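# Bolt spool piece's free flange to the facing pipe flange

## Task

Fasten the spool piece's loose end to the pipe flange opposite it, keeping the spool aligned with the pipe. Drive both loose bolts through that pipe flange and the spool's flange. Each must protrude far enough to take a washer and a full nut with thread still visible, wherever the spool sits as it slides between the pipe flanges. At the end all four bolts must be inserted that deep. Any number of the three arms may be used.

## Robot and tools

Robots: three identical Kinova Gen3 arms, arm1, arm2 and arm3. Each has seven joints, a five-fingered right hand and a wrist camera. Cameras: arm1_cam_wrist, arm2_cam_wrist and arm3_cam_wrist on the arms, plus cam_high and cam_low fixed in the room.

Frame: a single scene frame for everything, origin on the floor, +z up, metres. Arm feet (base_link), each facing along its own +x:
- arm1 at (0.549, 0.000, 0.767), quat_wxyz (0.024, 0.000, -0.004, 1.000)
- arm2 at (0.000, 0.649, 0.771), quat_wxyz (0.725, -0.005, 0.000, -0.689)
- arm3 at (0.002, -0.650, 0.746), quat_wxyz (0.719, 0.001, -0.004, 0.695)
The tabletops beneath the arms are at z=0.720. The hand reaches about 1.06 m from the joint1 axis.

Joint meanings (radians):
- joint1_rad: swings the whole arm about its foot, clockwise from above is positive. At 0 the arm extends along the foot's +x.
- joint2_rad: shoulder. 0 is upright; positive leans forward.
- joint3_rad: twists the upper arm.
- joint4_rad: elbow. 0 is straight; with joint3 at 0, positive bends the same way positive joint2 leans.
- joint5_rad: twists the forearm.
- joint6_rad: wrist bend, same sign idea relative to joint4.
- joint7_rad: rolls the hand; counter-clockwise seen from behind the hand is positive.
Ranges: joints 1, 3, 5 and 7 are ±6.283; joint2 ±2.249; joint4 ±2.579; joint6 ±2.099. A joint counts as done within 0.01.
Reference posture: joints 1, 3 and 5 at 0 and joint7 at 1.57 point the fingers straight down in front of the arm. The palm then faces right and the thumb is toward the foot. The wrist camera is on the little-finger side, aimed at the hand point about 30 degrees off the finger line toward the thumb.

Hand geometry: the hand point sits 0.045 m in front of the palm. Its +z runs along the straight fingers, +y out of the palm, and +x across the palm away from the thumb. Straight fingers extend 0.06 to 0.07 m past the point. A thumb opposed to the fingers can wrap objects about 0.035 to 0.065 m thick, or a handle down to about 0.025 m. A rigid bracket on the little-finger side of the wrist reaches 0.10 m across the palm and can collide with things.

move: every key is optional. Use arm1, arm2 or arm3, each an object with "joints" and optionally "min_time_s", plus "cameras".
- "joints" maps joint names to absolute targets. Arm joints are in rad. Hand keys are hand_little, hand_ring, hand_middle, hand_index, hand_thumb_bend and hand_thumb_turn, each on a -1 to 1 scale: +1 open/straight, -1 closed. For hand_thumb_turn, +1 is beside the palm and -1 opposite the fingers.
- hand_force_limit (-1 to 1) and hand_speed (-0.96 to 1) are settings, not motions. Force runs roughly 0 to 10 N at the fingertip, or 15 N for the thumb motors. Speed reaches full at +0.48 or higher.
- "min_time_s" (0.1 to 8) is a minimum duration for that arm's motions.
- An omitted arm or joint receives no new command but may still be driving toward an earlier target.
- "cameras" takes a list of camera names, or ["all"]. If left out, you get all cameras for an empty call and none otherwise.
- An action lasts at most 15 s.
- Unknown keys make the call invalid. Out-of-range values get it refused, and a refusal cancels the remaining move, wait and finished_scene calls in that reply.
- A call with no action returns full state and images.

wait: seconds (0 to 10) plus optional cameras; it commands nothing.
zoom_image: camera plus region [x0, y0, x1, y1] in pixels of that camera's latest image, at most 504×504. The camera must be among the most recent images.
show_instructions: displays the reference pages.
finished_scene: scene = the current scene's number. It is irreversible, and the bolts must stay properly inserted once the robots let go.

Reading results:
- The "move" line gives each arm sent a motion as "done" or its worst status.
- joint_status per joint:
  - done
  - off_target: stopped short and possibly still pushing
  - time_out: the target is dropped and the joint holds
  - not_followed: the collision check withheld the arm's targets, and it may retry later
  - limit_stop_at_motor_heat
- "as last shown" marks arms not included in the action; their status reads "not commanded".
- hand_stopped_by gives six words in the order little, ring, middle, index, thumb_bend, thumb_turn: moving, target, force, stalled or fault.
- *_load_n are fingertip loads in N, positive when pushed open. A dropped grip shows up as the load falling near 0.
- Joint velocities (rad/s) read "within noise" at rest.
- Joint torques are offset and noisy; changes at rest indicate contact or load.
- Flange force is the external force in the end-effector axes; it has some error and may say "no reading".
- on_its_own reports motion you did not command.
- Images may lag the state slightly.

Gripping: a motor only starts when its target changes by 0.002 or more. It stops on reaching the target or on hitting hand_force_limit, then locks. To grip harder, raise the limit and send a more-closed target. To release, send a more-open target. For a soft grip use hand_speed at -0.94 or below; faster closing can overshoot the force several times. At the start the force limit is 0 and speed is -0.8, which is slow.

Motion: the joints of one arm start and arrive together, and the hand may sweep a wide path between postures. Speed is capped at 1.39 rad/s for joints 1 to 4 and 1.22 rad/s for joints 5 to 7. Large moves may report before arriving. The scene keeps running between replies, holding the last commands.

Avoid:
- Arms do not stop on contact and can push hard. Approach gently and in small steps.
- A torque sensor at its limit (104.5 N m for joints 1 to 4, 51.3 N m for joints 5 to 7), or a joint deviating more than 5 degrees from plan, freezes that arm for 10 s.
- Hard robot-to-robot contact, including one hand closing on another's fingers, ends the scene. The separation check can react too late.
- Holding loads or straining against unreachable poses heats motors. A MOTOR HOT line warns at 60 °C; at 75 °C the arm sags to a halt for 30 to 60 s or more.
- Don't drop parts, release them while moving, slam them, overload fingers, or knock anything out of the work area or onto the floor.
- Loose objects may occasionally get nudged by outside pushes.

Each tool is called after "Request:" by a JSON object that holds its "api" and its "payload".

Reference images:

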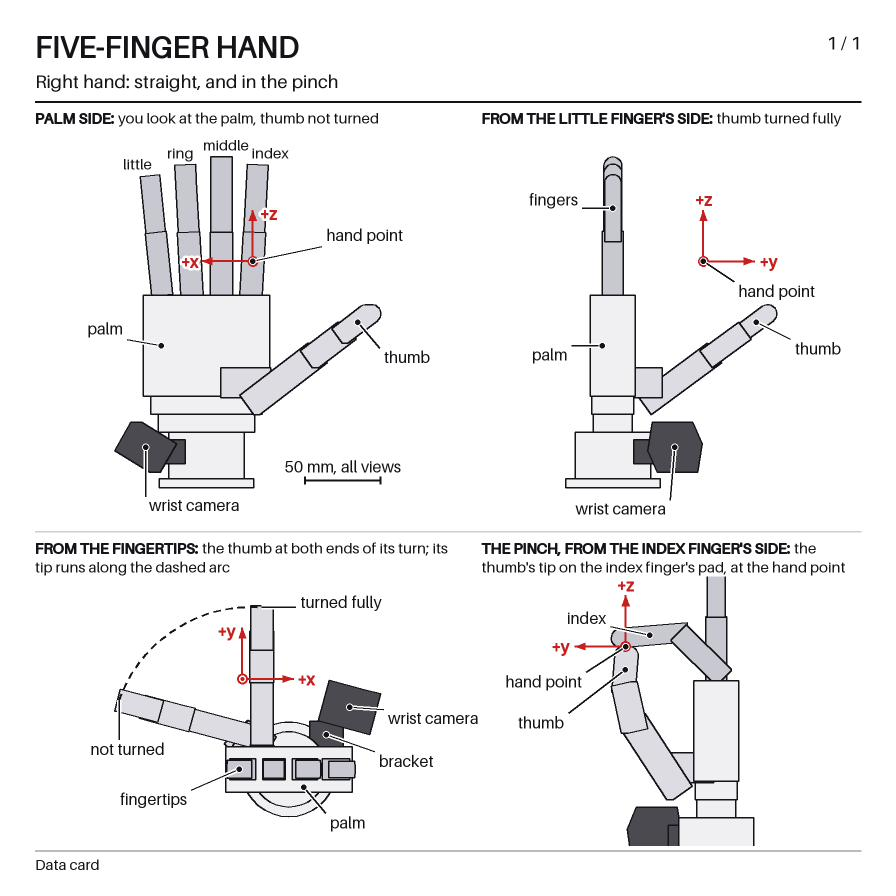

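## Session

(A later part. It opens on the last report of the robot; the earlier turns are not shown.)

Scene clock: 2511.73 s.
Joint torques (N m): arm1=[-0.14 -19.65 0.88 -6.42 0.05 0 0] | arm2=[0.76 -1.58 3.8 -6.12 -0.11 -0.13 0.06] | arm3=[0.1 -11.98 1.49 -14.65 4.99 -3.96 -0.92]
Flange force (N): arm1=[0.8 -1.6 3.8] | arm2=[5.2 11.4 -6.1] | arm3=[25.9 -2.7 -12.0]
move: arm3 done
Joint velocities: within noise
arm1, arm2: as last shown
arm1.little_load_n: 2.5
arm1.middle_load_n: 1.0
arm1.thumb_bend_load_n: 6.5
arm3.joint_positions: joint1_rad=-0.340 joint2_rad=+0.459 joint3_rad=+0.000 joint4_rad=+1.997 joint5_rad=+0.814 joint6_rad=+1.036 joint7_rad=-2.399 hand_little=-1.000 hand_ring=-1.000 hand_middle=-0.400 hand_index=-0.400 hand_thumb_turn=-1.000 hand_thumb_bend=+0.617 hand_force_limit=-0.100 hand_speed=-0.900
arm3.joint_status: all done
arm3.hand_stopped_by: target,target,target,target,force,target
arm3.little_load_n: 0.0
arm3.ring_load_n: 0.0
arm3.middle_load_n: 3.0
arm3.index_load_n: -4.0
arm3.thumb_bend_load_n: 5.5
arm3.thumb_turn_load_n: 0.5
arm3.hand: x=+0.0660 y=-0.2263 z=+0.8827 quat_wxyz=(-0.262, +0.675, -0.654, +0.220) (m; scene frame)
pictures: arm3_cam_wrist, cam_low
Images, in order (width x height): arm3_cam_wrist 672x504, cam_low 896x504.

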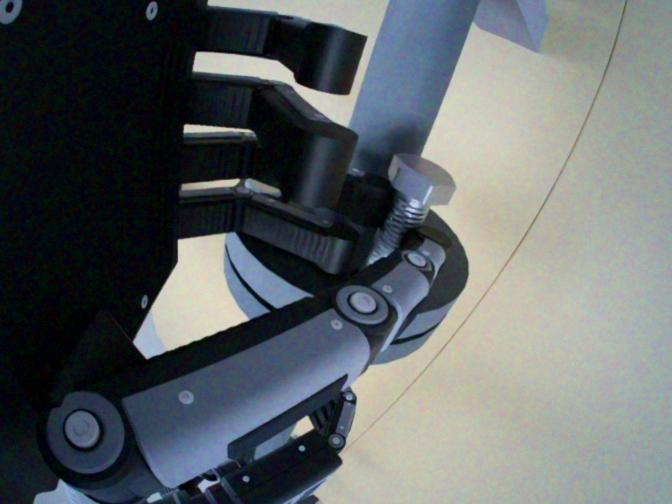

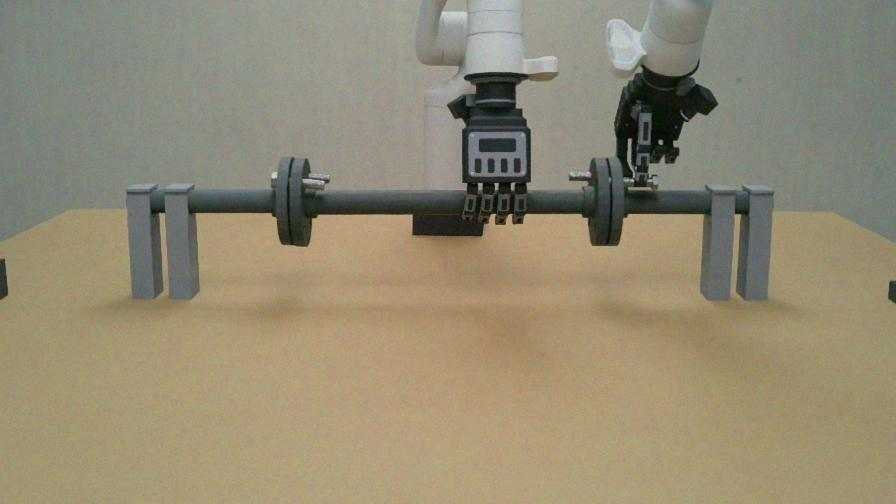

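Request:
{"api": "move", "payload": {"arm3": {"joints":{"joint1_rad":-0.3437,"joint2_rad":0.4521,"joint3_rad":0,"joint4_rad":2.0112,"joint5_rad":0.8156,"joint6_rad":1.0326,"joint7_rad":-2.4062},"min_time_s":1}, "cameras": ["arm3_cam_wrist","cam_low"]}}

Request:
{"api": "zoom_image", "payload": {"camera": "cam_low", "region": [585, 150, 685, 250]}}

Request:
{"api": "zoom_image", "payload": {"camera": "arm3_cam_wrist", "region": [180, 140, 480, 360]}}

Scene clock: 2568.57 s.
Joint torques (N m): arm1=[-0.07 -19.65 1.01 -6.55 0.01 -0.02 0.05] | arm2=[0.8 -1.59 3.82 -6.15 -0.14 -0.14 0.05] | arm3=[-0.21 -12.53 0.94 -5.59 0.52 0.78 -0.34]
Flange force (N): arm1=[0.6 -1.1 3.8] | arm2=[5.2 11.4 -6.1] | arm3=[2.3 -1.8 0.3]
move: arm3 done
Joint velocities: within noise
arm1, arm2: as last shown
arm1.little_load_n: 3.0
arm1.middle_load_n: 0.5
arm3.joint_positions: joint1_rad=-0.344 joint2_rad=+0.452 joint3_rad=+0.000 joint4_rad=+2.011 joint5_rad=+0.816 joint6_rad=+1.033 joint7_rad=-2.406 hand_little=-1.000 hand_ring=-1.000 hand_middle=-0.400 hand_index=-0.400 hand_thumb_turn=-1.000 hand_thumb_bend=+0.617 hand_force_limit=-0.100 hand_speed=-0.900
arm3.joint_status: all done
arm3.hand_stopped_by: target,target,target,target,force,target
arm3.little_load_n: 0.0
arm3.ring_load_n: 0.5
arm3.middle_load_n: 3.0
arm3.index_load_n: 0.0
arm3.thumb_bend_load_n: 5.5
arm3.thumb_turn_load_n: 0.5
arm3.hand: x=+0.0660 y=-0.2308 z=+0.8827 quat_wxyz=(-0.262, +0.675, -0.654, +0.220) (m; scene frame)
pictures: arm3_cam_wrist, cam_low
Images, in order (width x height): arm3_cam_wrist 672x504, cam_low 896x504.

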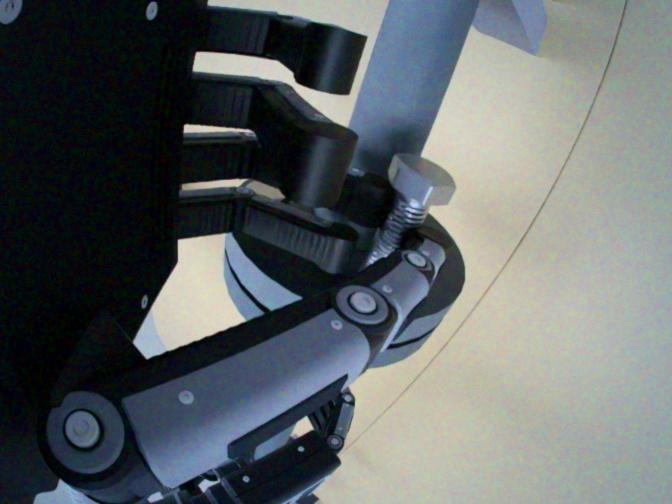

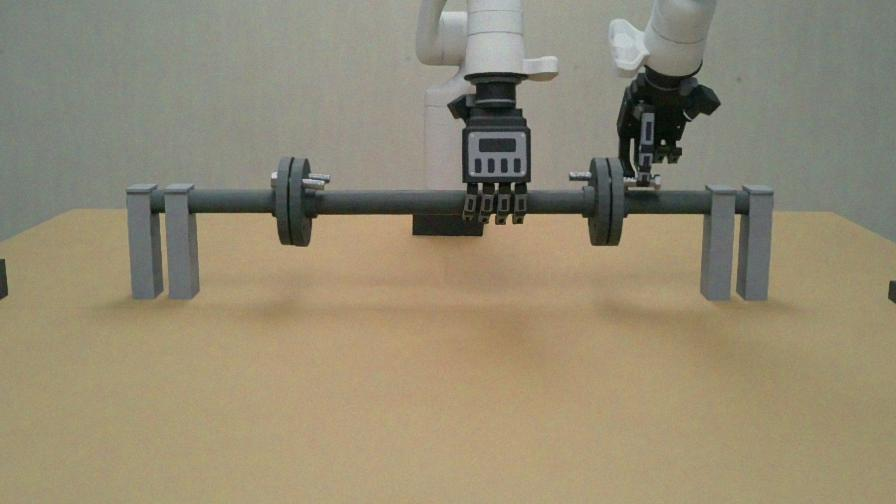

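Scaled by 5.040 from the camera's 896x504 image, which has a finer 1280x720 frame.

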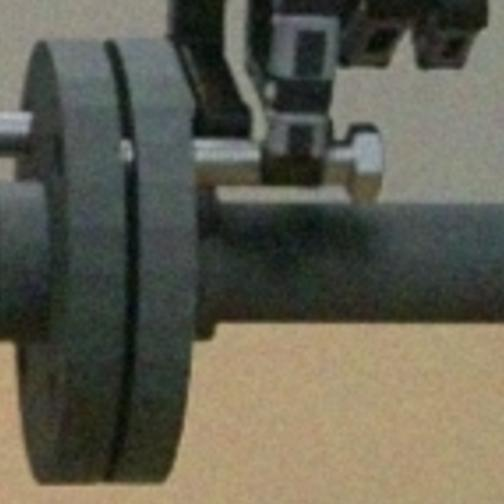

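Scaled by 1.680 from the camera's 672x504 image, which has a finer 960x720 frame.

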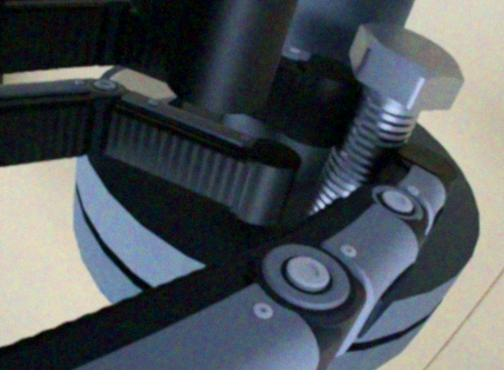

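Request:
{"api": "move", "payload": {"arm3": {"joints":{"hand_speed":-0.8,"hand_index":-1}}, "cameras": ["arm3_cam_wrist"]}}

Request:
{"api": "zoom_image", "payload": {"camera": "arm3_cam_wrist", "region": [180, 140, 480, 360]}}

Scene clock: 2582.43 s.
Joint torques (N m): arm1=[-0.1 -19.69 1.02 -6.47 0.03 -0.06 0.08] | arm2=[0.76 -1.54 3.83 -6.14 -0.14 -0.15 0.04] | arm3=[-0.31 -12.49 1.02 -5.59 0.52 0.79 -0.37]
Flange force (N): arm1=[0.6 -1.6 3.7] | arm2=[5.3 11.4 -6.1] | arm3=[2.3 -2.1 0.3]
move: arm3 done
Joint velocities: within noise
arm1.joint_positions: joint1_rad=-0.213 joint2_rad=+0.646 joint3_rad=+0.000 joint4_rad=+1.658 joint5_rad=+0.020 joint6_rad=+0.663 joint7_rad=-0.132 hand_little=+0.014 hand_ring=+0.030 hand_middle=+0.042 hand_index=+0.056 hand_thumb_turn=-1.000 hand_thumb_bend=+0.374 hand_force_limit=-0.400 hand_speed=-0.900
arm1.joint_status: not commanded
arm1.hand_stopped_by: force,force,force,force,force,target
arm1.little_load_n: 2.5
arm1.ring_load_n: 7.5
arm1.middle_load_n: 0.5
arm1.index_load_n: 0.0
arm1.thumb_bend_load_n: 6.5
arm1.thumb_turn_load_n: 0.5
arm1.hand: x=+0.0695 y=-0.0895 z=+0.8496 quat_wxyz=(-0.060, +0.687, +0.721, -0.063) (m; scene frame)
arm2.joint_positions: joint1_rad=+0.670 joint2_rad=-0.349 joint3_rad=-0.051 joint4_rad=+1.624 joint5_rad=-0.060 joint6_rad=+1.887 joint7_rad=-2.276 hand_little=+1.000 hand_ring=+1.000 hand_middle=+1.000 hand_index=+1.000 hand_thumb_turn=+1.000 hand_thumb_bend=+1.000 hand_force_limit=+0.000 hand_speed=-0.800
arm2.joint_status: not commanded
arm2.hand_stopped_by: target,target,target,target,target,target
arm2.little_load_n: 0.0
arm2.ring_load_n: 0.0
arm2.middle_load_n: 0.0
arm2.index_load_n: 0.0
arm2.thumb_bend_load_n: 0.0
arm2.thumb_turn_load_n: 0.0
arm2.hand: x=-0.0916 y=+0.4621 z=+1.2232 quat_wxyz=(-0.008, -0.988, -0.155, -0.018) (m; scene frame)
arm3.joint_positions: joint1_rad=-0.344 joint2_rad=+0.452 joint3_rad=+0.000 joint4_rad=+2.011 joint5_rad=+0.816 joint6_rad=+1.033 joint7_rad=-2.406 hand_little=-1.000 hand_ring=-1.000 hand_middle=-0.400 hand_index=-1.000 hand_thumb_turn=-1.000 hand_thumb_bend=+0.617 hand_force_limit=-0.100 hand_speed=-0.800
arm3.joint_status: all done
arm3.hand_stopped_by: target,target,target,target,force,target
arm3.little_load_n: 0.0
arm3.ring_load_n: 0.0
arm3.middle_load_n: 3.0
arm3.index_load_n: 0.0
arm3.thumb_bend_load_n: 5.5
arm3.thumb_turn_load_n: 1.0
arm3.hand: x=+0.0660 y=-0.2308 z=+0.8827 quat_wxyz=(-0.262, +0.675, -0.654, +0.220) (m; scene frame)
pictures: arm3_cam_wrist
Images, in order (width x height): arm3_cam_wrist 672x504.

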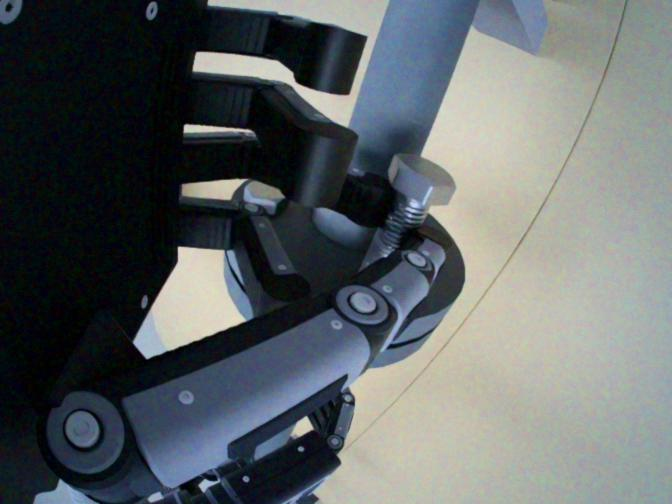

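Scaled by 1.680 from the camera's 672x504 image, which has a finer 960x720 frame.

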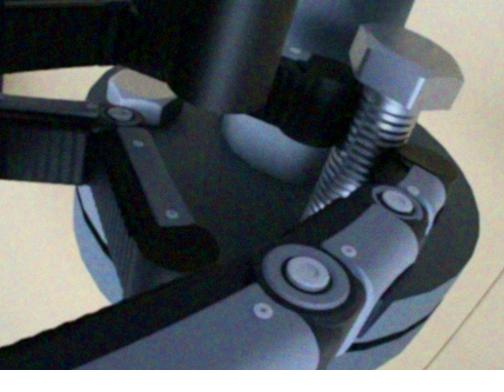

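Request:
{"api": "move", "payload": {"arm3": {"joints":{"joint1_rad":-0.3417,"joint2_rad":0.4561,"joint3_rad":0,"joint4_rad":2.0035,"joint5_rad":0.8149,"joint6_rad":1.0342,"joint7_rad":-2.4021},"min_time_s":0.8}}}

Request:
{"api": "move", "payload": {"arm3": {"joints":{"joint1_rad":-0.3402,"joint2_rad":0.4593,"joint3_rad":0,"joint4_rad":1.9973,"joint5_rad":0.8145,"joint6_rad":1.0355,"joint7_rad":-2.3988},"min_time_s":0.8}, "cameras": ["arm3_cam_wrist","cam_low"]}}

Request:
{"api": "zoom_image", "payload": {"camera": "cam_low", "region": [585, 150, 685, 250]}}

Scene clock: 2618.60 s.
Joint torques (N m): arm1=[-0.12 -19.67 1.04 -6.41 -0.03 -0.04 0.05] | arm2=[0.75 -1.56 3.8 -6.16 -0.13 -0.15 0.06] | arm3=[-0.29 -12.57 0.96 -5.78 0.53 0.69 -0.37]
Flange force (N): arm1=[0.7 -1.8 3.7] | arm2=[5.3 11.4 -6.0] | arm3=[2.8 -2.1 0.3]
move: arm3 done
Joint velocities: within noise
arm1, arm2: as last shown
arm1.thumb_bend_load_n: 7.0
arm3.joint_positions: joint1_rad=-0.342 joint2_rad=+0.456 joint3_rad=+0.000 joint4_rad=+2.003 joint5_rad=+0.815 joint6_rad=+1.034 joint7_rad=-2.402 hand_little=-1.000 hand_ring=-1.000 hand_middle=-0.400 hand_index=-1.000 hand_thumb_turn=-1.000 hand_thumb_bend=+0.617 hand_force_limit=-0.100 hand_speed=-0.800
arm3.joint_status: all done
arm3.hand_stopped_by: target,target,target,target,force,target
arm3.little_load_n: 0.0
arm3.ring_load_n: 0.0
arm3.middle_load_n: 3.0
arm3.index_load_n: 0.5
arm3.thumb_bend_load_n: 5.5
arm3.thumb_turn_load_n: 1.0
arm3.hand: x=+0.0660 y=-0.2283 z=+0.8827 quat_wxyz=(-0.262, +0.675, -0.654, +0.220) (m; scene frame)
pictures: none

Scene clock: 2619.70 s.
Joint torques (N m): arm1=[-0.14 -19.66 0.99 -6.44 -0.03 -0.03 0.03] | arm2=[0.75 -1.57 3.8 -6.12 -0.13 -0.13 0.04] | arm3=[-0.37 -12.68 1.03 -9.13 2.09 -0.99 -0.64]
Flange force (N): arm1=[0.8 -1.6 3.7] | arm2=[5.2 11.3 -6.1] | arm3=[10.9 -2.5 -3.3]
move: arm3 done
Joint velocities: within noise
arm1, arm2: as last shown
arm1.ring_load_n: 8.0
arm3.joint_positions: joint1_rad=-0.340 joint2_rad=+0.459 joint3_rad=+0.000 joint4_rad=+1.997 joint5_rad=+0.814 joint6_rad=+1.036 joint7_rad=-2.399 hand_little=-1.000 hand_ring=-1.000 hand_middle=-0.400 hand_index=-1.000 hand_thumb_turn=-1.000 hand_thumb_bend=+0.617 hand_force_limit=-0.100 hand_speed=-0.800
arm3.joint_status: all done
arm3.hand_stopped_by: target,target,target,target,force,target
arm3.little_load_n: 0.0
arm3.ring_load_n: 0.0
arm3.middle_load_n: 2.5
arm3.index_load_n: -1.0
arm3.thumb_bend_load_n: 5.5
arm3.thumb_turn_load_n: 0.5
arm3.hand: x=+0.0660 y=-0.2263 z=+0.8827 quat_wxyz=(-0.262, +0.675, -0.654, +0.220) (m; scene frame)
pictures: arm3_cam_wrist, cam_low
Images, in order (width x height): arm3_cam_wrist 672x504, cam_low 896x504.

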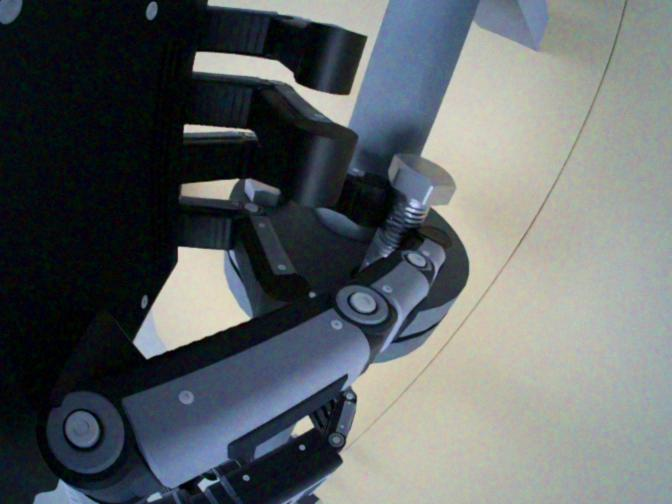

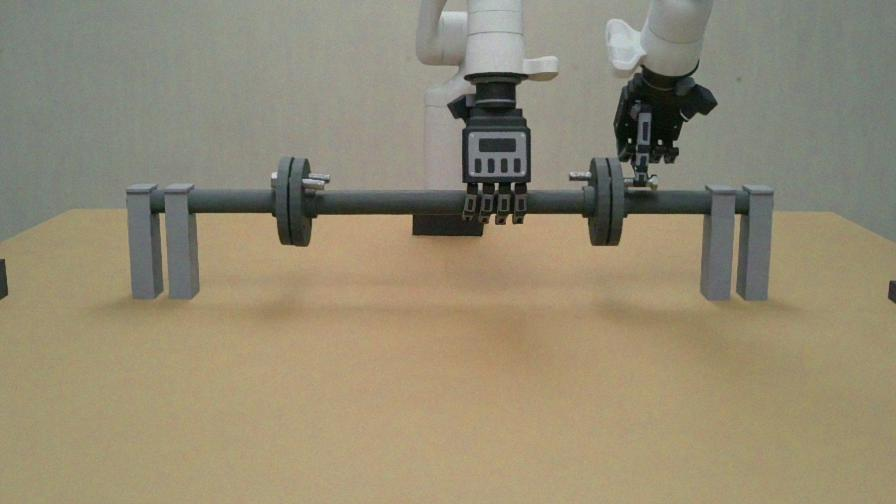

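Scaled by 5.040 from the camera's 896x504 image, which has a finer 1280x720 frame.

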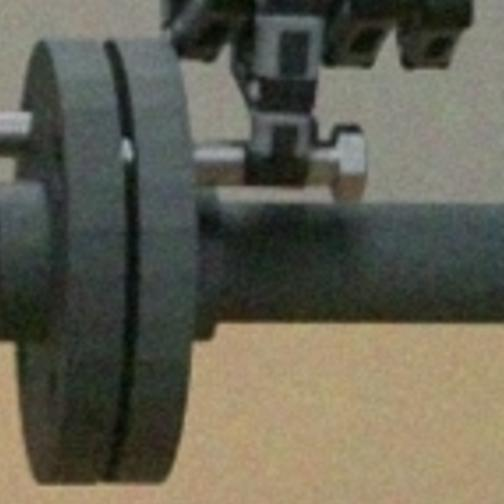

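Request:
{"api": "zoom_image", "payload": {"camera": "arm3_cam_wrist", "region": [210, 150, 360, 310]}}

Request:
{"api": "zoom_image", "payload": {"camera": "cam_low", "region": [598, 150, 638, 200]}}

Scaled by 3.150 from the camera's 672x504 image, which has a finer 960x720 frame.

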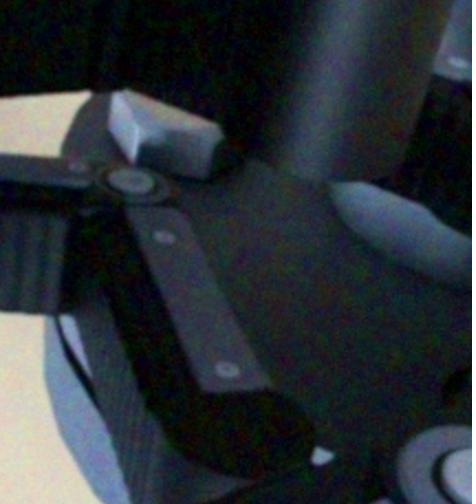

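Scaled by 10.080 from the camera's 896x504 image, which has a finer 1280x720 frame.

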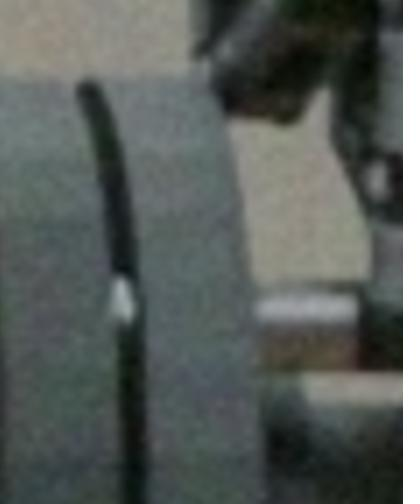

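Request:
{"api": "move", "payload": {"arm3": {"joints":{"joint1_rad":-0.3417,"joint2_rad":0.4561,"joint3_rad":0,"joint4_rad":2.0035,"joint5_rad":0.8149,"joint6_rad":1.0342,"joint7_rad":-2.4021},"min_time_s":0.6}}}

Request:
{"api": "move", "payload": {"arm3": {"joints":{"hand_speed":-0.85,"hand_thumb_bend":0.92}}, "cameras": ["arm3_cam_wrist","cam_low"]}}

Request:
{"api": "zoom_image", "payload": {"camera": "cam_low", "region": [585, 150, 685, 250]}}

Scene clock: 2682.30 s.
Joint torques (N m): arm1=[-0.02 -19.58 0.97 -6.46 -0.05 0 0.03] | arm2=[0.76 -1.55 3.82 -6.12 -0.15 -0.15 0.06] | arm3=[-0.24 -12.57 0.99 -5.61 0.54 0.76 -0.39]
Flange force (N): arm1=[0.5 -1.3 3.7] | arm2=[5.3 11.4 -6.1] | arm3=[2.3 -2.1 0.1]
move: arm3 done
Joint velocities: within noise
arm1, arm2: as last shown
arm3.joint_positions: joint1_rad=-0.342 joint2_rad=+0.456 joint3_rad=+0.000 joint4_rad=+2.004 joint5_rad=+0.815 joint6_rad=+1.034 joint7_rad=-2.402 hand_little=-1.000 hand_ring=-1.000 hand_middle=-0.400 hand_index=-1.000 hand_thumb_turn=-1.000 hand_thumb_bend=+0.617 hand_force_limit=-0.100 hand_speed=-0.800
arm3.joint_status: all done
arm3.hand_stopped_by: target,target,target,target,force,target
arm3.little_load_n: 0.0
arm3.ring_load_n: 0.0
arm3.middle_load_n: 3.0
arm3.index_load_n: 0.0
arm3.thumb_bend_load_n: 5.5
arm3.thumb_turn_load_n: 1.0
arm3.hand: x=+0.0660 y=-0.2283 z=+0.8827 quat_wxyz=(-0.262, +0.675, -0.654, +0.220) (m; scene frame)
pictures: none

Scene clock: 2684.20 s.
Joint torques (N m): arm1=[-0.02 -19.31 0.97 -6.25 0.01 0 0] | arm2=[0.75 -1.51 3.78 -6.12 -0.13 -0.15 0.07] | arm3=[-0.17 -12.4 1.06 -5.56 0.51 0.8 -0.39]
Flange force (N): arm1=[0.6 -1.7 3.1] | arm2=[5.3 11.3 -6.1] | arm3=[2.5 -2.2 -0.1]
move: arm3 done
Joint velocities: within noise
arm1, arm2: as last shown
arm1.ring_load_n: 7.5
arm3.joint_positions: joint1_rad=-0.342 joint2_rad=+0.456 joint3_rad=+0.000 joint4_rad=+2.004 joint5_rad=+0.815 joint6_rad=+1.034 joint7_rad=-2.402 hand_little=-1.000 hand_ring=-1.000 hand_middle=-0.400 hand_index=-1.000 hand_thumb_turn=-1.000 hand_thumb_bend=+0.920 hand_force_limit=-0.100 hand_speed=-0.850
arm3.joint_status: all done
arm3.hand_stopped_by: target,target,target,target,target,target
arm3.little_load_n: 0.5
arm3.ring_load_n: 0.0
arm3.middle_load_n: 0.0
arm3.index_load_n: 0.0
arm3.thumb_bend_load_n: 0.0
arm3.thumb_turn_load_n: 0.0
arm3.hand: x=+0.0660 y=-0.2283 z=+0.8827 quat_wxyz=(-0.262, +0.675, -0.654, +0.220) (m; scene frame)
pictures: arm3_cam_wrist, cam_low
Images, in order (width x height): arm3_cam_wrist 672x504, cam_low 896x504.

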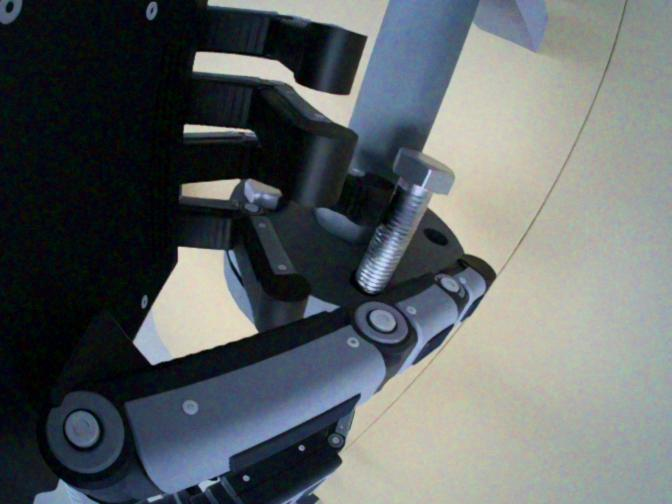

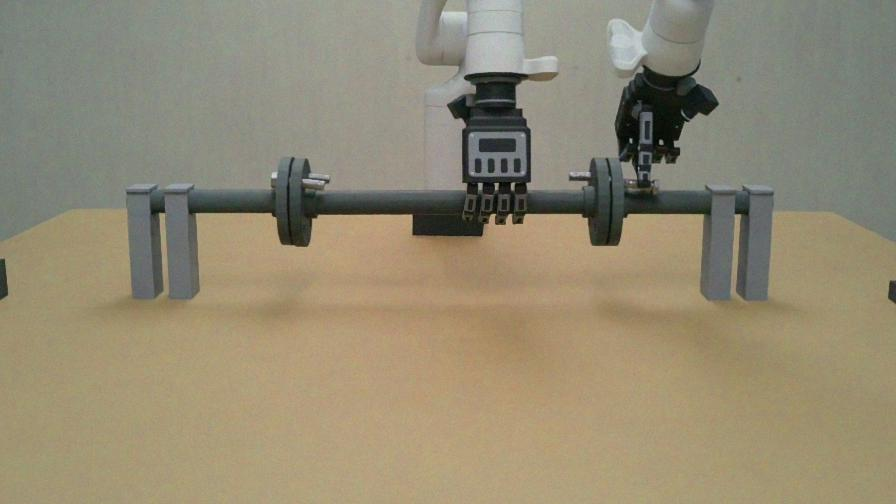

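Scaled by 5.040 from the camera's 896x504 image, which has a finer 1280x720 frame.

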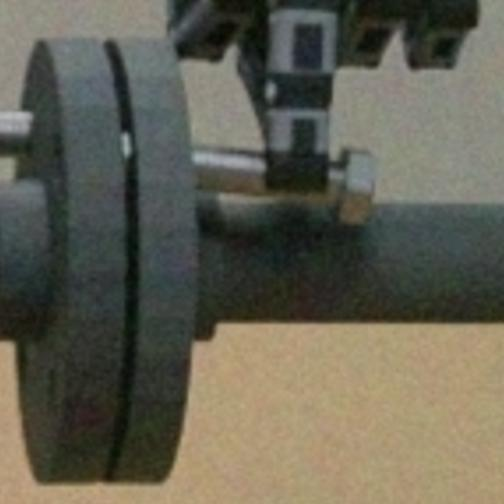

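Request:
{"api": "move", "payload": {"arm3": {"joints":{"joint1_rad":-0.3413,"joint2_rad":0.3982,"joint3_rad":0,"joint4_rad":1.9662,"joint5_rad":0.7778,"joint6_rad":1.1004,"joint7_rad":-2.3243},"min_time_s":2}}}

Request:
{"api": "move", "payload": {"arm3": {"joints":{"joint1_rad":-0.3405,"joint2_rad":0.3350,"joint3_rad":0,"joint4_rad":1.9102,"joint5_rad":0.7406,"joint6_rad":1.1866,"joint7_rad":-2.2337},"min_time_s":1}}}

Request:
{"api": "move", "payload": {"arm3": {"joints":{"hand_speed":-0.5,"hand_index":1}}, "cameras": ["arm3_cam_wrist","cam_low"]}}

Request:
{"api": "zoom_image", "payload": {"camera": "cam_low", "region": [585, 150, 685, 250]}}

Scene clock: 2771.83 s.
Joint torques (N m): arm1=[-0.11 -19.26 0.97 -6.35 0.01 -0.01 -0.02] | arm2=[0.8 -1.54 3.79 -6.1 -0.13 -0.13 0.09] | arm3=[-0.21 -12.05 1.05 -6.15 0.66 0.62 -0.35]
Flange force (N): arm1=[0.9 -1.3 3.0] | arm2=[5.3 11.4 -6.2] | arm3=[2.5 -1.8 -0.1]
move: arm3 done
Joint velocities: within noise
arm1, arm2: as last shown
arm1.little_load_n: 3.0
arm1.ring_load_n: 7.0
arm3.joint_positions: joint1_rad=-0.341 joint2_rad=+0.398 joint3_rad=+0.000 joint4_rad=+1.966 joint5_rad=+0.778 joint6_rad=+1.100 joint7_rad=-2.324 hand_little=-1.000 hand_ring=-1.000 hand_middle=-0.400 hand_index=-1.000 hand_thumb_turn=-1.000 hand_thumb_bend=+0.920 hand_force_limit=-0.100 hand_speed=-0.850
arm3.joint_status: all done
arm3.hand_stopped_by: target,target,target,target,target,target
arm3.little_load_n: 0.5
arm3.ring_load_n: 0.0
arm3.middle_load_n: 0.0
arm3.index_load_n: 0.0
arm3.thumb_bend_load_n: 0.0
arm3.thumb_turn_load_n: 0.0
arm3.hand: x=+0.0660 y=-0.2283 z=+0.9128 quat_wxyz=(-0.262, +0.675, -0.654, +0.220) (m; scene frame)
pictures: none

Scene clock: 2773.13 s.
Joint torques (N m): arm1=[-0.07 -19.28 0.91 -6.21 -0.03 0.03 0.03] | arm2=[0.77 -1.55 3.79 -6.12 -0.14 -0.12 0.08] | arm3=[-0.2 -11.51 0.82 -6.78 0.8 0.54 -0.39]
Flange force (N): arm1=[0.6 -1.8 3.1] | arm2=[5.3 11.4 -6.0] | arm3=[2.7 -1.8 0.2]
move: arm3 done
Joint velocities: within noise
arm1, arm2: as last shown
arm1.little_load_n: 2.5
arm1.ring_load_n: 7.5
arm1.index_load_n: 0.5
arm3.joint_positions: joint1_rad=-0.340 joint2_rad=+0.335 joint3_rad=+0.000 joint4_rad=+1.910 joint5_rad=+0.741 joint6_rad=+1.187 joint7_rad=-2.234 hand_little=-1.000 hand_ring=-1.000 hand_middle=-0.400 hand_index=-1.000 hand_thumb_turn=-1.000 hand_thumb_bend=+0.920 hand_force_limit=-0.100 hand_speed=-0.850
arm3.joint_status: all done
arm3.hand_stopped_by: target,target,target,target,target,target
arm3.little_load_n: 0.0
arm3.ring_load_n: 0.0
arm3.middle_load_n: 0.0
arm3.index_load_n: 0.0
arm3.thumb_bend_load_n: 0.0
arm3.thumb_turn_load_n: 0.0
arm3.hand: x=+0.0661 y=-0.2283 z=+0.9501 quat_wxyz=(-0.262, +0.675, -0.654, +0.220) (m; scene frame)
pictures: none

Scene clock: 2775.07 s.
Joint torques (N m): arm1=[0.05 -19.24 0.92 -6.23 -0.01 -0.01 -0.02] | arm2=[0.74 -1.52 3.81 -6.09 -0.13 -0.15 0.06] | arm3=[-0.24 -11.56 0.82 -6.87 0.79 0.58 -0.38]
Flange force (N): arm1=[0.5 -1.7 2.9] | arm2=[5.3 11.4 -6.2] | arm3=[2.9 -1.8 0.5]
move: arm3 done
Joint velocities: within noise
arm1, arm2: as last shown
arm1.index_load_n: 0.0
arm3.joint_positions: joint1_rad=-0.340 joint2_rad=+0.335 joint3_rad=+0.000 joint4_rad=+1.910 joint5_rad=+0.741 joint6_rad=+1.187 joint7_rad=-2.234 hand_little=-1.000 hand_ring=-1.000 hand_middle=-0.400 hand_index=+1.000 hand_thumb_turn=-1.000 hand_thumb_bend=+0.920 hand_force_limit=-0.100 hand_speed=-0.500
arm3.joint_status: all done
arm3.hand_stopped_by: target,target,target,target,target,target
arm3.little_load_n: 0.0
arm3.ring_load_n: 0.0
arm3.middle_load_n: 0.0
arm3.index_load_n: -0.5
arm3.thumb_bend_load_n: -0.5
arm3.thumb_turn_load_n: 0.0
arm3.hand: x=+0.0661 y=-0.2283 z=+0.9501 quat_wxyz=(-0.262, +0.675, -0.654, +0.220) (m; scene frame)
pictures: arm3_cam_wrist, cam_low
Images, in order (width x height): arm3_cam_wrist 672x504, cam_low 896x504.

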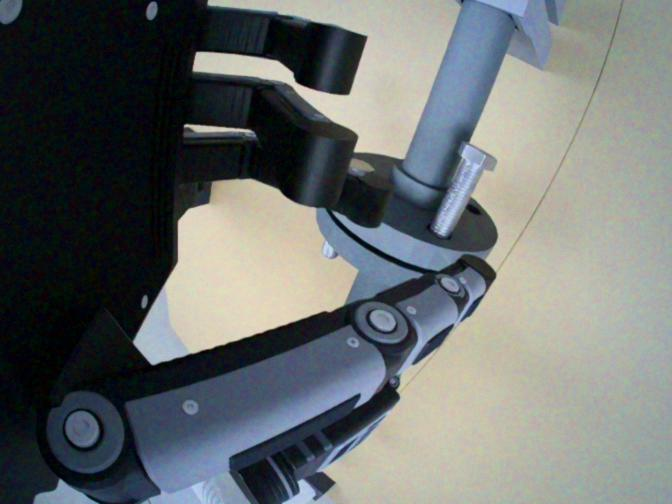

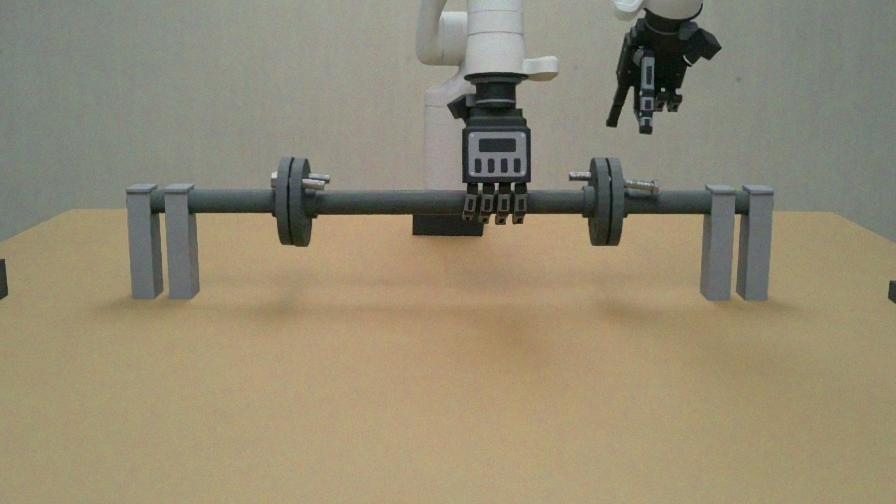

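Scaled by 5.040 from the camera's 896x504 image, which has a finer 1280x720 frame.

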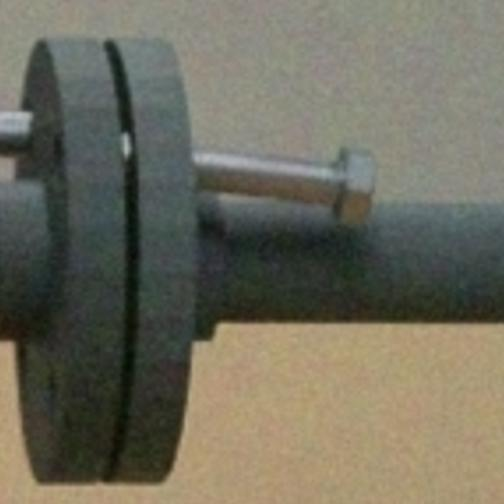

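Request:
{"api": "move", "payload": {"arm3": {"joints":{"joint1_rad":-0.2509,"joint2_rad":0.1368,"joint3_rad":0,"joint4_rad":1.9260,"joint5_rad":0.2764,"joint6_rad":1.1476,"joint7_rad":-1.8749,"hand_middle":1},"min_time_s":2}}}

Request:
{"api": "move", "payload": {"arm3": {"joints":{"joint1_rad":-0.2520,"joint2_rad":0.2297,"joint3_rad":0,"joint4_rad":2.0515,"joint5_rad":0.3134,"joint6_rad":0.9389,"joint7_rad":-1.9493},"min_time_s":2}, "cameras": ["arm3_cam_wrist","cam_low","cam_high"]}}

Request:
{"api": "zoom_image", "payload": {"camera": "cam_low", "region": [585, 150, 685, 250]}}

Scene clock: 2835.07 s.
Joint torques (N m): arm1=[-0.05 -19.31 1.06 -6.26 -0.03 0.02 0.02] | arm2=[0.73 -1.55 3.8 -6.16 -0.14 -0.17 0.06] | arm3=[-0.2 -8.85 0.36 -7.86 0.07 -0.17 -0.41]
Flange force (N): arm1=[0.7 -1.6 3.1] | arm2=[5.3 11.3 -6.1] | arm3=[3.2 -1.7 0.3]
move: arm3 done
Joint velocities: within noise
arm1.joint_positions: joint1_rad=-0.213 joint2_rad=+0.646 joint3_rad=+0.000 joint4_rad=+1.658 joint5_rad=+0.020 joint6_rad=+0.663 joint7_rad=-0.132 hand_little=+0.014 hand_ring=+0.030 hand_middle=+0.042 hand_index=+0.056 hand_thumb_turn=-1.000 hand_thumb_bend=+0.374 hand_force_limit=-0.400 hand_speed=-0.900
arm1.joint_status: not commanded
arm1.hand_stopped_by: force,force,force,force,force,target
arm1.little_load_n: 2.5
arm1.ring_load_n: 7.5
arm1.middle_load_n: 0.5
arm1.index_load_n: 0.0
arm1.thumb_bend_load_n: 7.0
arm1.thumb_turn_load_n: 0.5
arm1.hand: x=+0.0695 y=-0.0895 z=+0.8496 quat_wxyz=(-0.060, +0.687, +0.721, -0.063) (m; scene frame)
arm2.joint_positions: joint1_rad=+0.670 joint2_rad=-0.349 joint3_rad=-0.051 joint4_rad=+1.624 joint5_rad=-0.060 joint6_rad=+1.887 joint7_rad=-2.276 hand_little=+1.000 hand_ring=+1.000 hand_middle=+1.000 hand_index=+1.000 hand_thumb_turn=+1.000 hand_thumb_bend=+1.000 hand_force_limit=+0.000 hand_speed=-0.800
arm2.joint_status: not commanded
arm2.hand_stopped_by: target,target,target,target,target,target
arm2.little_load_n: 0.0
arm2.ring_load_n: 0.0
arm2.middle_load_n: 0.0
arm2.index_load_n: 0.0
arm2.thumb_bend_load_n: 0.0
arm2.thumb_turn_load_n: 0.0
arm2.hand: x=-0.0916 y=+0.4621 z=+1.2232 quat_wxyz=(-0.008, -0.988, -0.155, -0.018) (m; scene frame)
arm3.joint_positions: joint1_rad=-0.251 joint2_rad=+0.137 joint3_rad=+0.000 joint4_rad=+1.926 joint5_rad=+0.276 joint6_rad=+1.148 joint7_rad=-1.875 hand_little=-1.000 hand_ring=-1.000 hand_middle=+1.000 hand_index=+1.000 hand_thumb_turn=-1.000 hand_thumb_bend=+0.920 hand_force_limit=-0.100 hand_speed=-0.500
arm3.joint_status: all done
arm3.hand_stopped_by: target,target,target,target,target,target
arm3.little_load_n: 0.5
arm3.ring_load_n: 0.0
arm3.middle_load_n: 0.5
arm3.index_load_n: 0.0
arm3.thumb_bend_load_n: 0.0
arm3.thumb_turn_load_n: 0.0
arm3.hand: x=-0.0242 y=-0.2901 z=+0.9743 quat_wxyz=(-0.094, +0.713, -0.689, +0.090) (m; scene frame)
pictures: none

Scene clock: 2837.37 s.
Joint torques (N m): arm1=[-0.1 -19.34 0.85 -6.22 0.02 0 0.02] | arm2=[0.76 -1.6 3.81 -6.13 -0.14 -0.11 0.06] | arm3=[-0.25 -9.65 0.5 -6.85 0.01 -0.1 -0.38]
Flange force (N): arm1=[0.7 -1.9 3.1] | arm2=[5.2 11.5 -6.0] | arm3=[2.9 -1.9 -0.2]
move: arm3 done
Joint velocities: within noise
arm1, arm2: as last shown
arm1.index_load_n: 0.5
arm1.thumb_bend_load_n: 6.5
arm2.little_load_n: 0.5
arm3.joint_positions: joint1_rad=-0.252 joint2_rad=+0.230 joint3_rad=+0.000 joint4_rad=+2.051 joint5_rad=+0.313 joint6_rad=+0.939 joint7_rad=-1.949 hand_little=-1.000 hand_ring=-1.000 hand_middle=+1.000 hand_index=+1.000 hand_thumb_turn=-1.000 hand_thumb_bend=+0.920 hand_force_limit=-0.100 hand_speed=-0.500
arm3.joint_status: all done
arm3.hand_stopped_by: target,target,target,target,target,target
arm3.little_load_n: 0.0
arm3.ring_load_n: 0.0
arm3.middle_load_n: 0.0
arm3.index_load_n: 0.0
arm3.thumb_bend_load_n: 0.0
arm3.thumb_turn_load_n: 0.0
arm3.hand: x=-0.0242 y=-0.2900 z=+0.9106 quat_wxyz=(-0.094, +0.713, -0.689, +0.090) (m; scene frame)
pictures: arm3_cam_wrist, cam_high, cam_low
Images, in order (width x height): arm3_cam_wrist 672x504, cam_high 896x504, cam_low 896x504.

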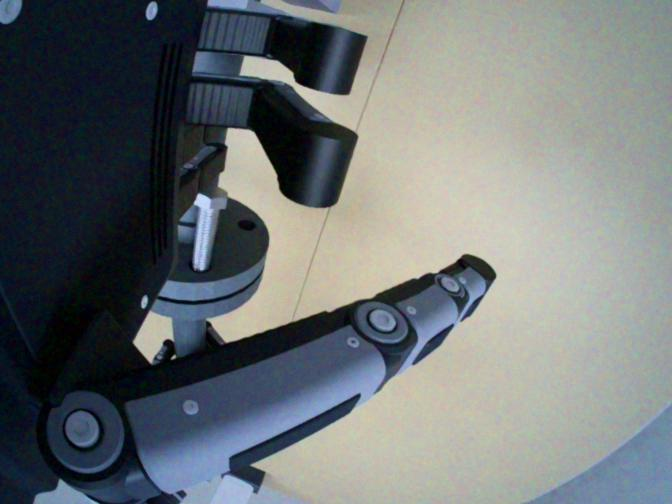

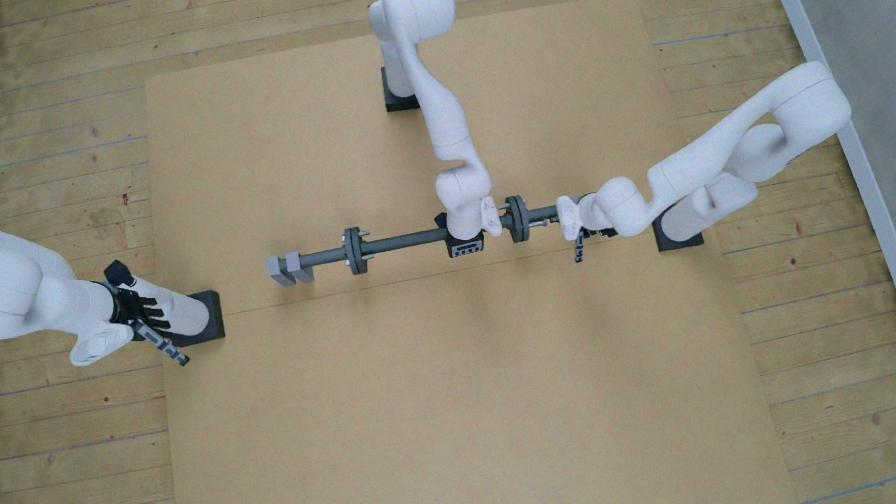

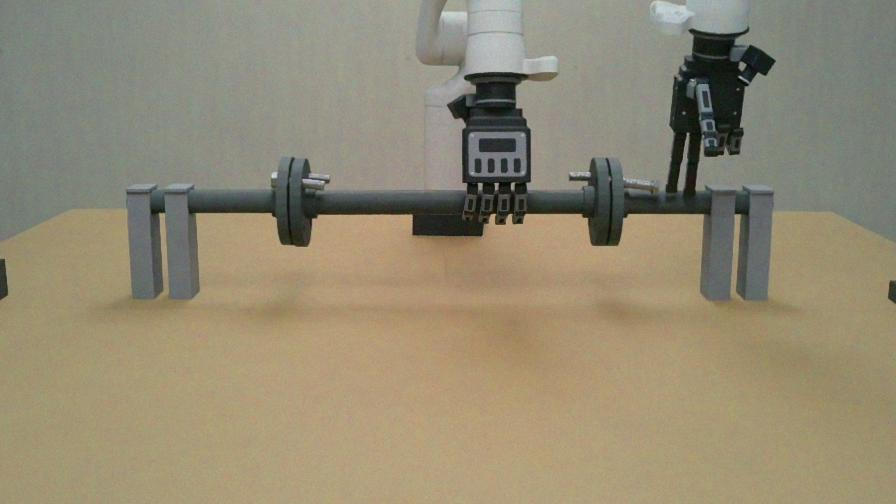

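Scaled by 5.040 from the camera's 896x504 image, which has a finer 1280x720 frame.

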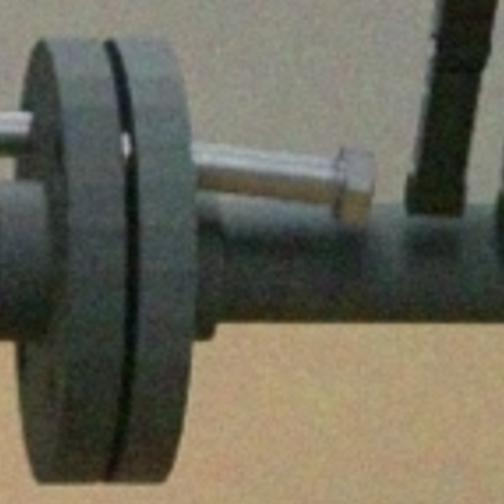

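Request:
{"api": "move", "payload": {"arm3": {"joints":{"joint1_rad":-0.2433,"joint2_rad":0.2578,"joint3_rad":0,"joint4_rad":2.0117,"joint5_rad":0.3118,"joint6_rad":0.9480,"joint7_rad":-1.9372},"min_time_s":1.5}, "cameras": ["cam_low"]}}

Request:
{"api": "zoom_image", "payload": {"camera": "cam_low", "region": [585, 150, 685, 250]}}

Scene clock: 2851.30 s.
Joint torques (N m): arm1=[-0.16 -19.07 0.79 -6.14 -0.07 0.05 -0.02] | arm2=[0.74 -1.57 3.78 -6.15 -0.14 -0.15 0.05] | arm3=[-0.3 -10.28 0.36 -7.48 0.12 -0.54 -0.35]
Flange force (N): arm1=[0.9 -1.7 2.7] | arm2=[5.2 11.3 -6.1] | arm3=[4.1 -1.9 -0.6]
move: arm3 done
Joint velocities: within noise
arm1, arm2: as last shown
arm1.little_load_n: 3.0
arm1.index_load_n: 0.0
arm1.thumb_bend_load_n: 7.0
arm2.little_load_n: 0.0
arm2.ring_load_n: -0.5
arm3.joint_positions: joint1_rad=-0.243 joint2_rad=+0.258 joint3_rad=+0.000 joint4_rad=+2.012 joint5_rad=+0.312 joint6_rad=+0.948 joint7_rad=-1.937 hand_little=-1.000 hand_ring=-1.000 hand_middle=+1.000 hand_index=+1.000 hand_thumb_turn=-1.000 hand_thumb_bend=+0.920 hand_force_limit=-0.100 hand_speed=-0.500
arm3.joint_status: all done
arm3.hand_stopped_by: target,target,target,target,target,target
arm3.little_load_n: 0.0
arm3.ring_load_n: 0.0
arm3.middle_load_n: 0.0
arm3.index_load_n: 0.0
arm3.thumb_bend_load_n: 0.0
arm3.thumb_turn_load_n: 0.0
arm3.hand: x=-0.0242 y=-0.2761 z=+0.9107 quat_wxyz=(-0.094, +0.713, -0.689, +0.090) (m; scene frame)
pictures: cam_low
Images, in order (width x height): cam_low 896x504.

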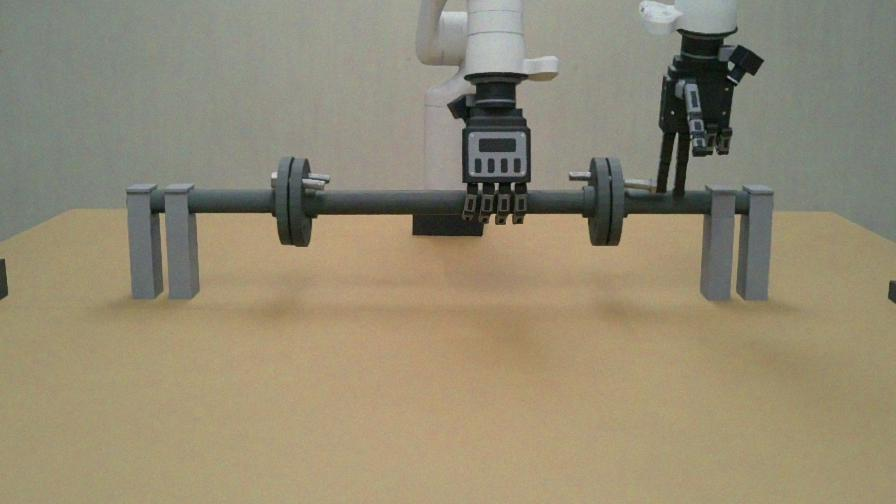

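Scaled by 5.040 from the camera's 896x504 image, which has a finer 1280x720 frame.

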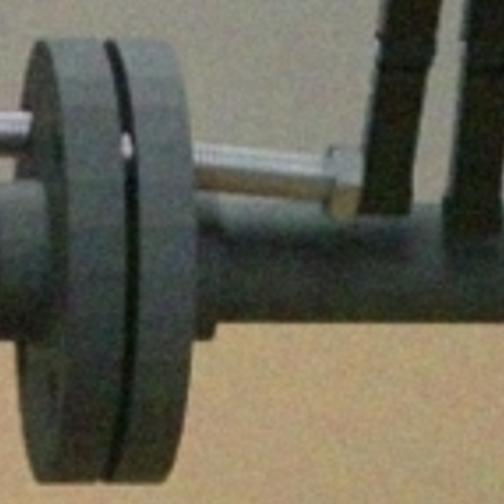

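Request:
{"api": "move", "payload": {"arm3": {"joints":{"joint1_rad":-0.2398,"joint2_rad":0.2699,"joint3_rad":0,"joint4_rad":1.9943,"joint5_rad":0.3111,"joint6_rad":0.9522,"joint7_rad":-1.9320},"min_time_s":1.2}}}

Request:
{"api": "move", "payload": {"arm3": {"joints":{"joint1_rad":-0.2364,"joint2_rad":0.2820,"joint3_rad":0,"joint4_rad":1.9767,"joint5_rad":0.3103,"joint6_rad":0.9567,"joint7_rad":-1.9268},"min_time_s":1.2}, "cameras": ["cam_low"]}}

Request:
{"api": "zoom_image", "payload": {"camera": "cam_low", "region": [565, 150, 665, 250]}}

Scene clock: 2863.33 s.
Joint torques (N m): arm1=[-0.11 -19.51 0.91 -6.39 -0.04 -0.06 0] | arm2=[0.72 -1.55 3.76 -6.09 -0.14 -0.15 0.06] | arm3=[-0.29 -10.44 0.42 -7.14 0.06 -0.3 -0.37]
Flange force (N): arm1=[0.8 -1.7 3.4] | arm2=[5.2 11.3 -6.3] | arm3=[3.4 -2.0 -0.5]
move: arm3 done
Joint velocities: within noise
arm1, arm2: as last shown
arm1.little_load_n: 2.5
arm2.ring_load_n: 0.0
arm3.joint_positions: joint1_rad=-0.240 joint2_rad=+0.270 joint3_rad=+0.000 joint4_rad=+1.994 joint5_rad=+0.311 joint6_rad=+0.952 joint7_rad=-1.932 hand_little=-1.000 hand_ring=-1.000 hand_middle=+1.000 hand_index=+1.000 hand_thumb_turn=-1.000 hand_thumb_bend=+0.920 hand_force_limit=-0.100 hand_speed=-0.500
arm3.joint_status: all done
arm3.hand_stopped_by: target,target,target,target,target,target
arm3.little_load_n: 0.0
arm3.ring_load_n: 0.0
arm3.middle_load_n: 0.0
arm3.index_load_n: 0.0
arm3.thumb_bend_load_n: 0.0
arm3.thumb_turn_load_n: 0.0
arm3.hand: x=-0.0242 y=-0.2700 z=+0.9107 quat_wxyz=(-0.094, +0.713, -0.689, +0.090) (m; scene frame)
pictures: none

Scene clock: 2864.83 s.
Joint torques (N m): arm1=[-0.06 -19.71 0.94 -6.57 -0.01 -0.06 0.02] | arm2=[0.76 -1.54 3.8 -6.09 -0.11 -0.13 0.07] | arm3=[-0.25 -10.75 0.52 -7.06 -0.01 -0.24 -0.35]
Flange force (N): arm1=[0.6 -1.3 3.8] | arm2=[5.3 11.4 -6.2] | arm3=[3.1 -1.7 -0.4]
move: arm3 done
Joint velocities: within noise
arm1, arm2: as last shown
arm3.joint_positions: joint1_rad=-0.236 joint2_rad=+0.282 joint3_rad=+0.000 joint4_rad=+1.977 joint5_rad=+0.310 joint6_rad=+0.957 joint7_rad=-1.927 hand_little=-1.000 hand_ring=-1.000 hand_middle=+1.000 hand_index=+1.000 hand_thumb_turn=-1.000 hand_thumb_bend=+0.920 hand_force_limit=-0.100 hand_speed=-0.500
arm3.joint_status: all done
arm3.hand_stopped_by: target,target,target,target,target,target
arm3.little_load_n: 0.0
arm3.ring_load_n: 0.0
arm3.middle_load_n: 0.0
arm3.index_load_n: 0.0
arm3.thumb_bend_load_n: 0.0
arm3.thumb_turn_load_n: 0.0
arm3.hand: x=-0.0242 y=-0.2640 z=+0.9107 quat_wxyz=(-0.094, +0.713, -0.689, +0.090) (m; scene frame)
pictures: cam_low
Images, in order (width x height): cam_low 896x504.

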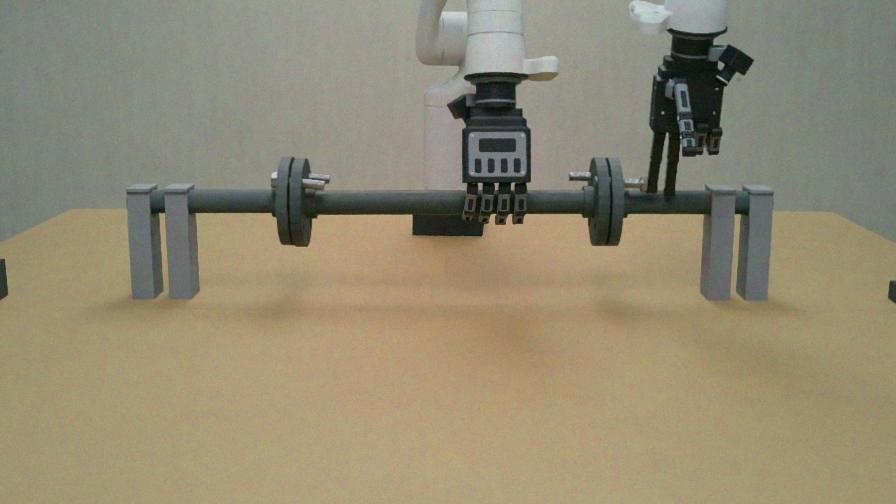

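Scaled by 5.040 from the camera's 896x504 image, which has a finer 1280x720 frame.

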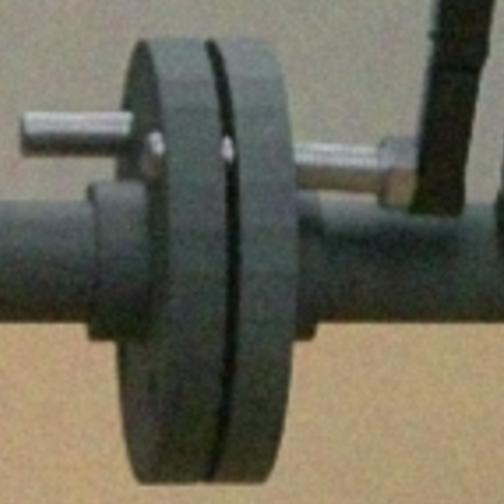

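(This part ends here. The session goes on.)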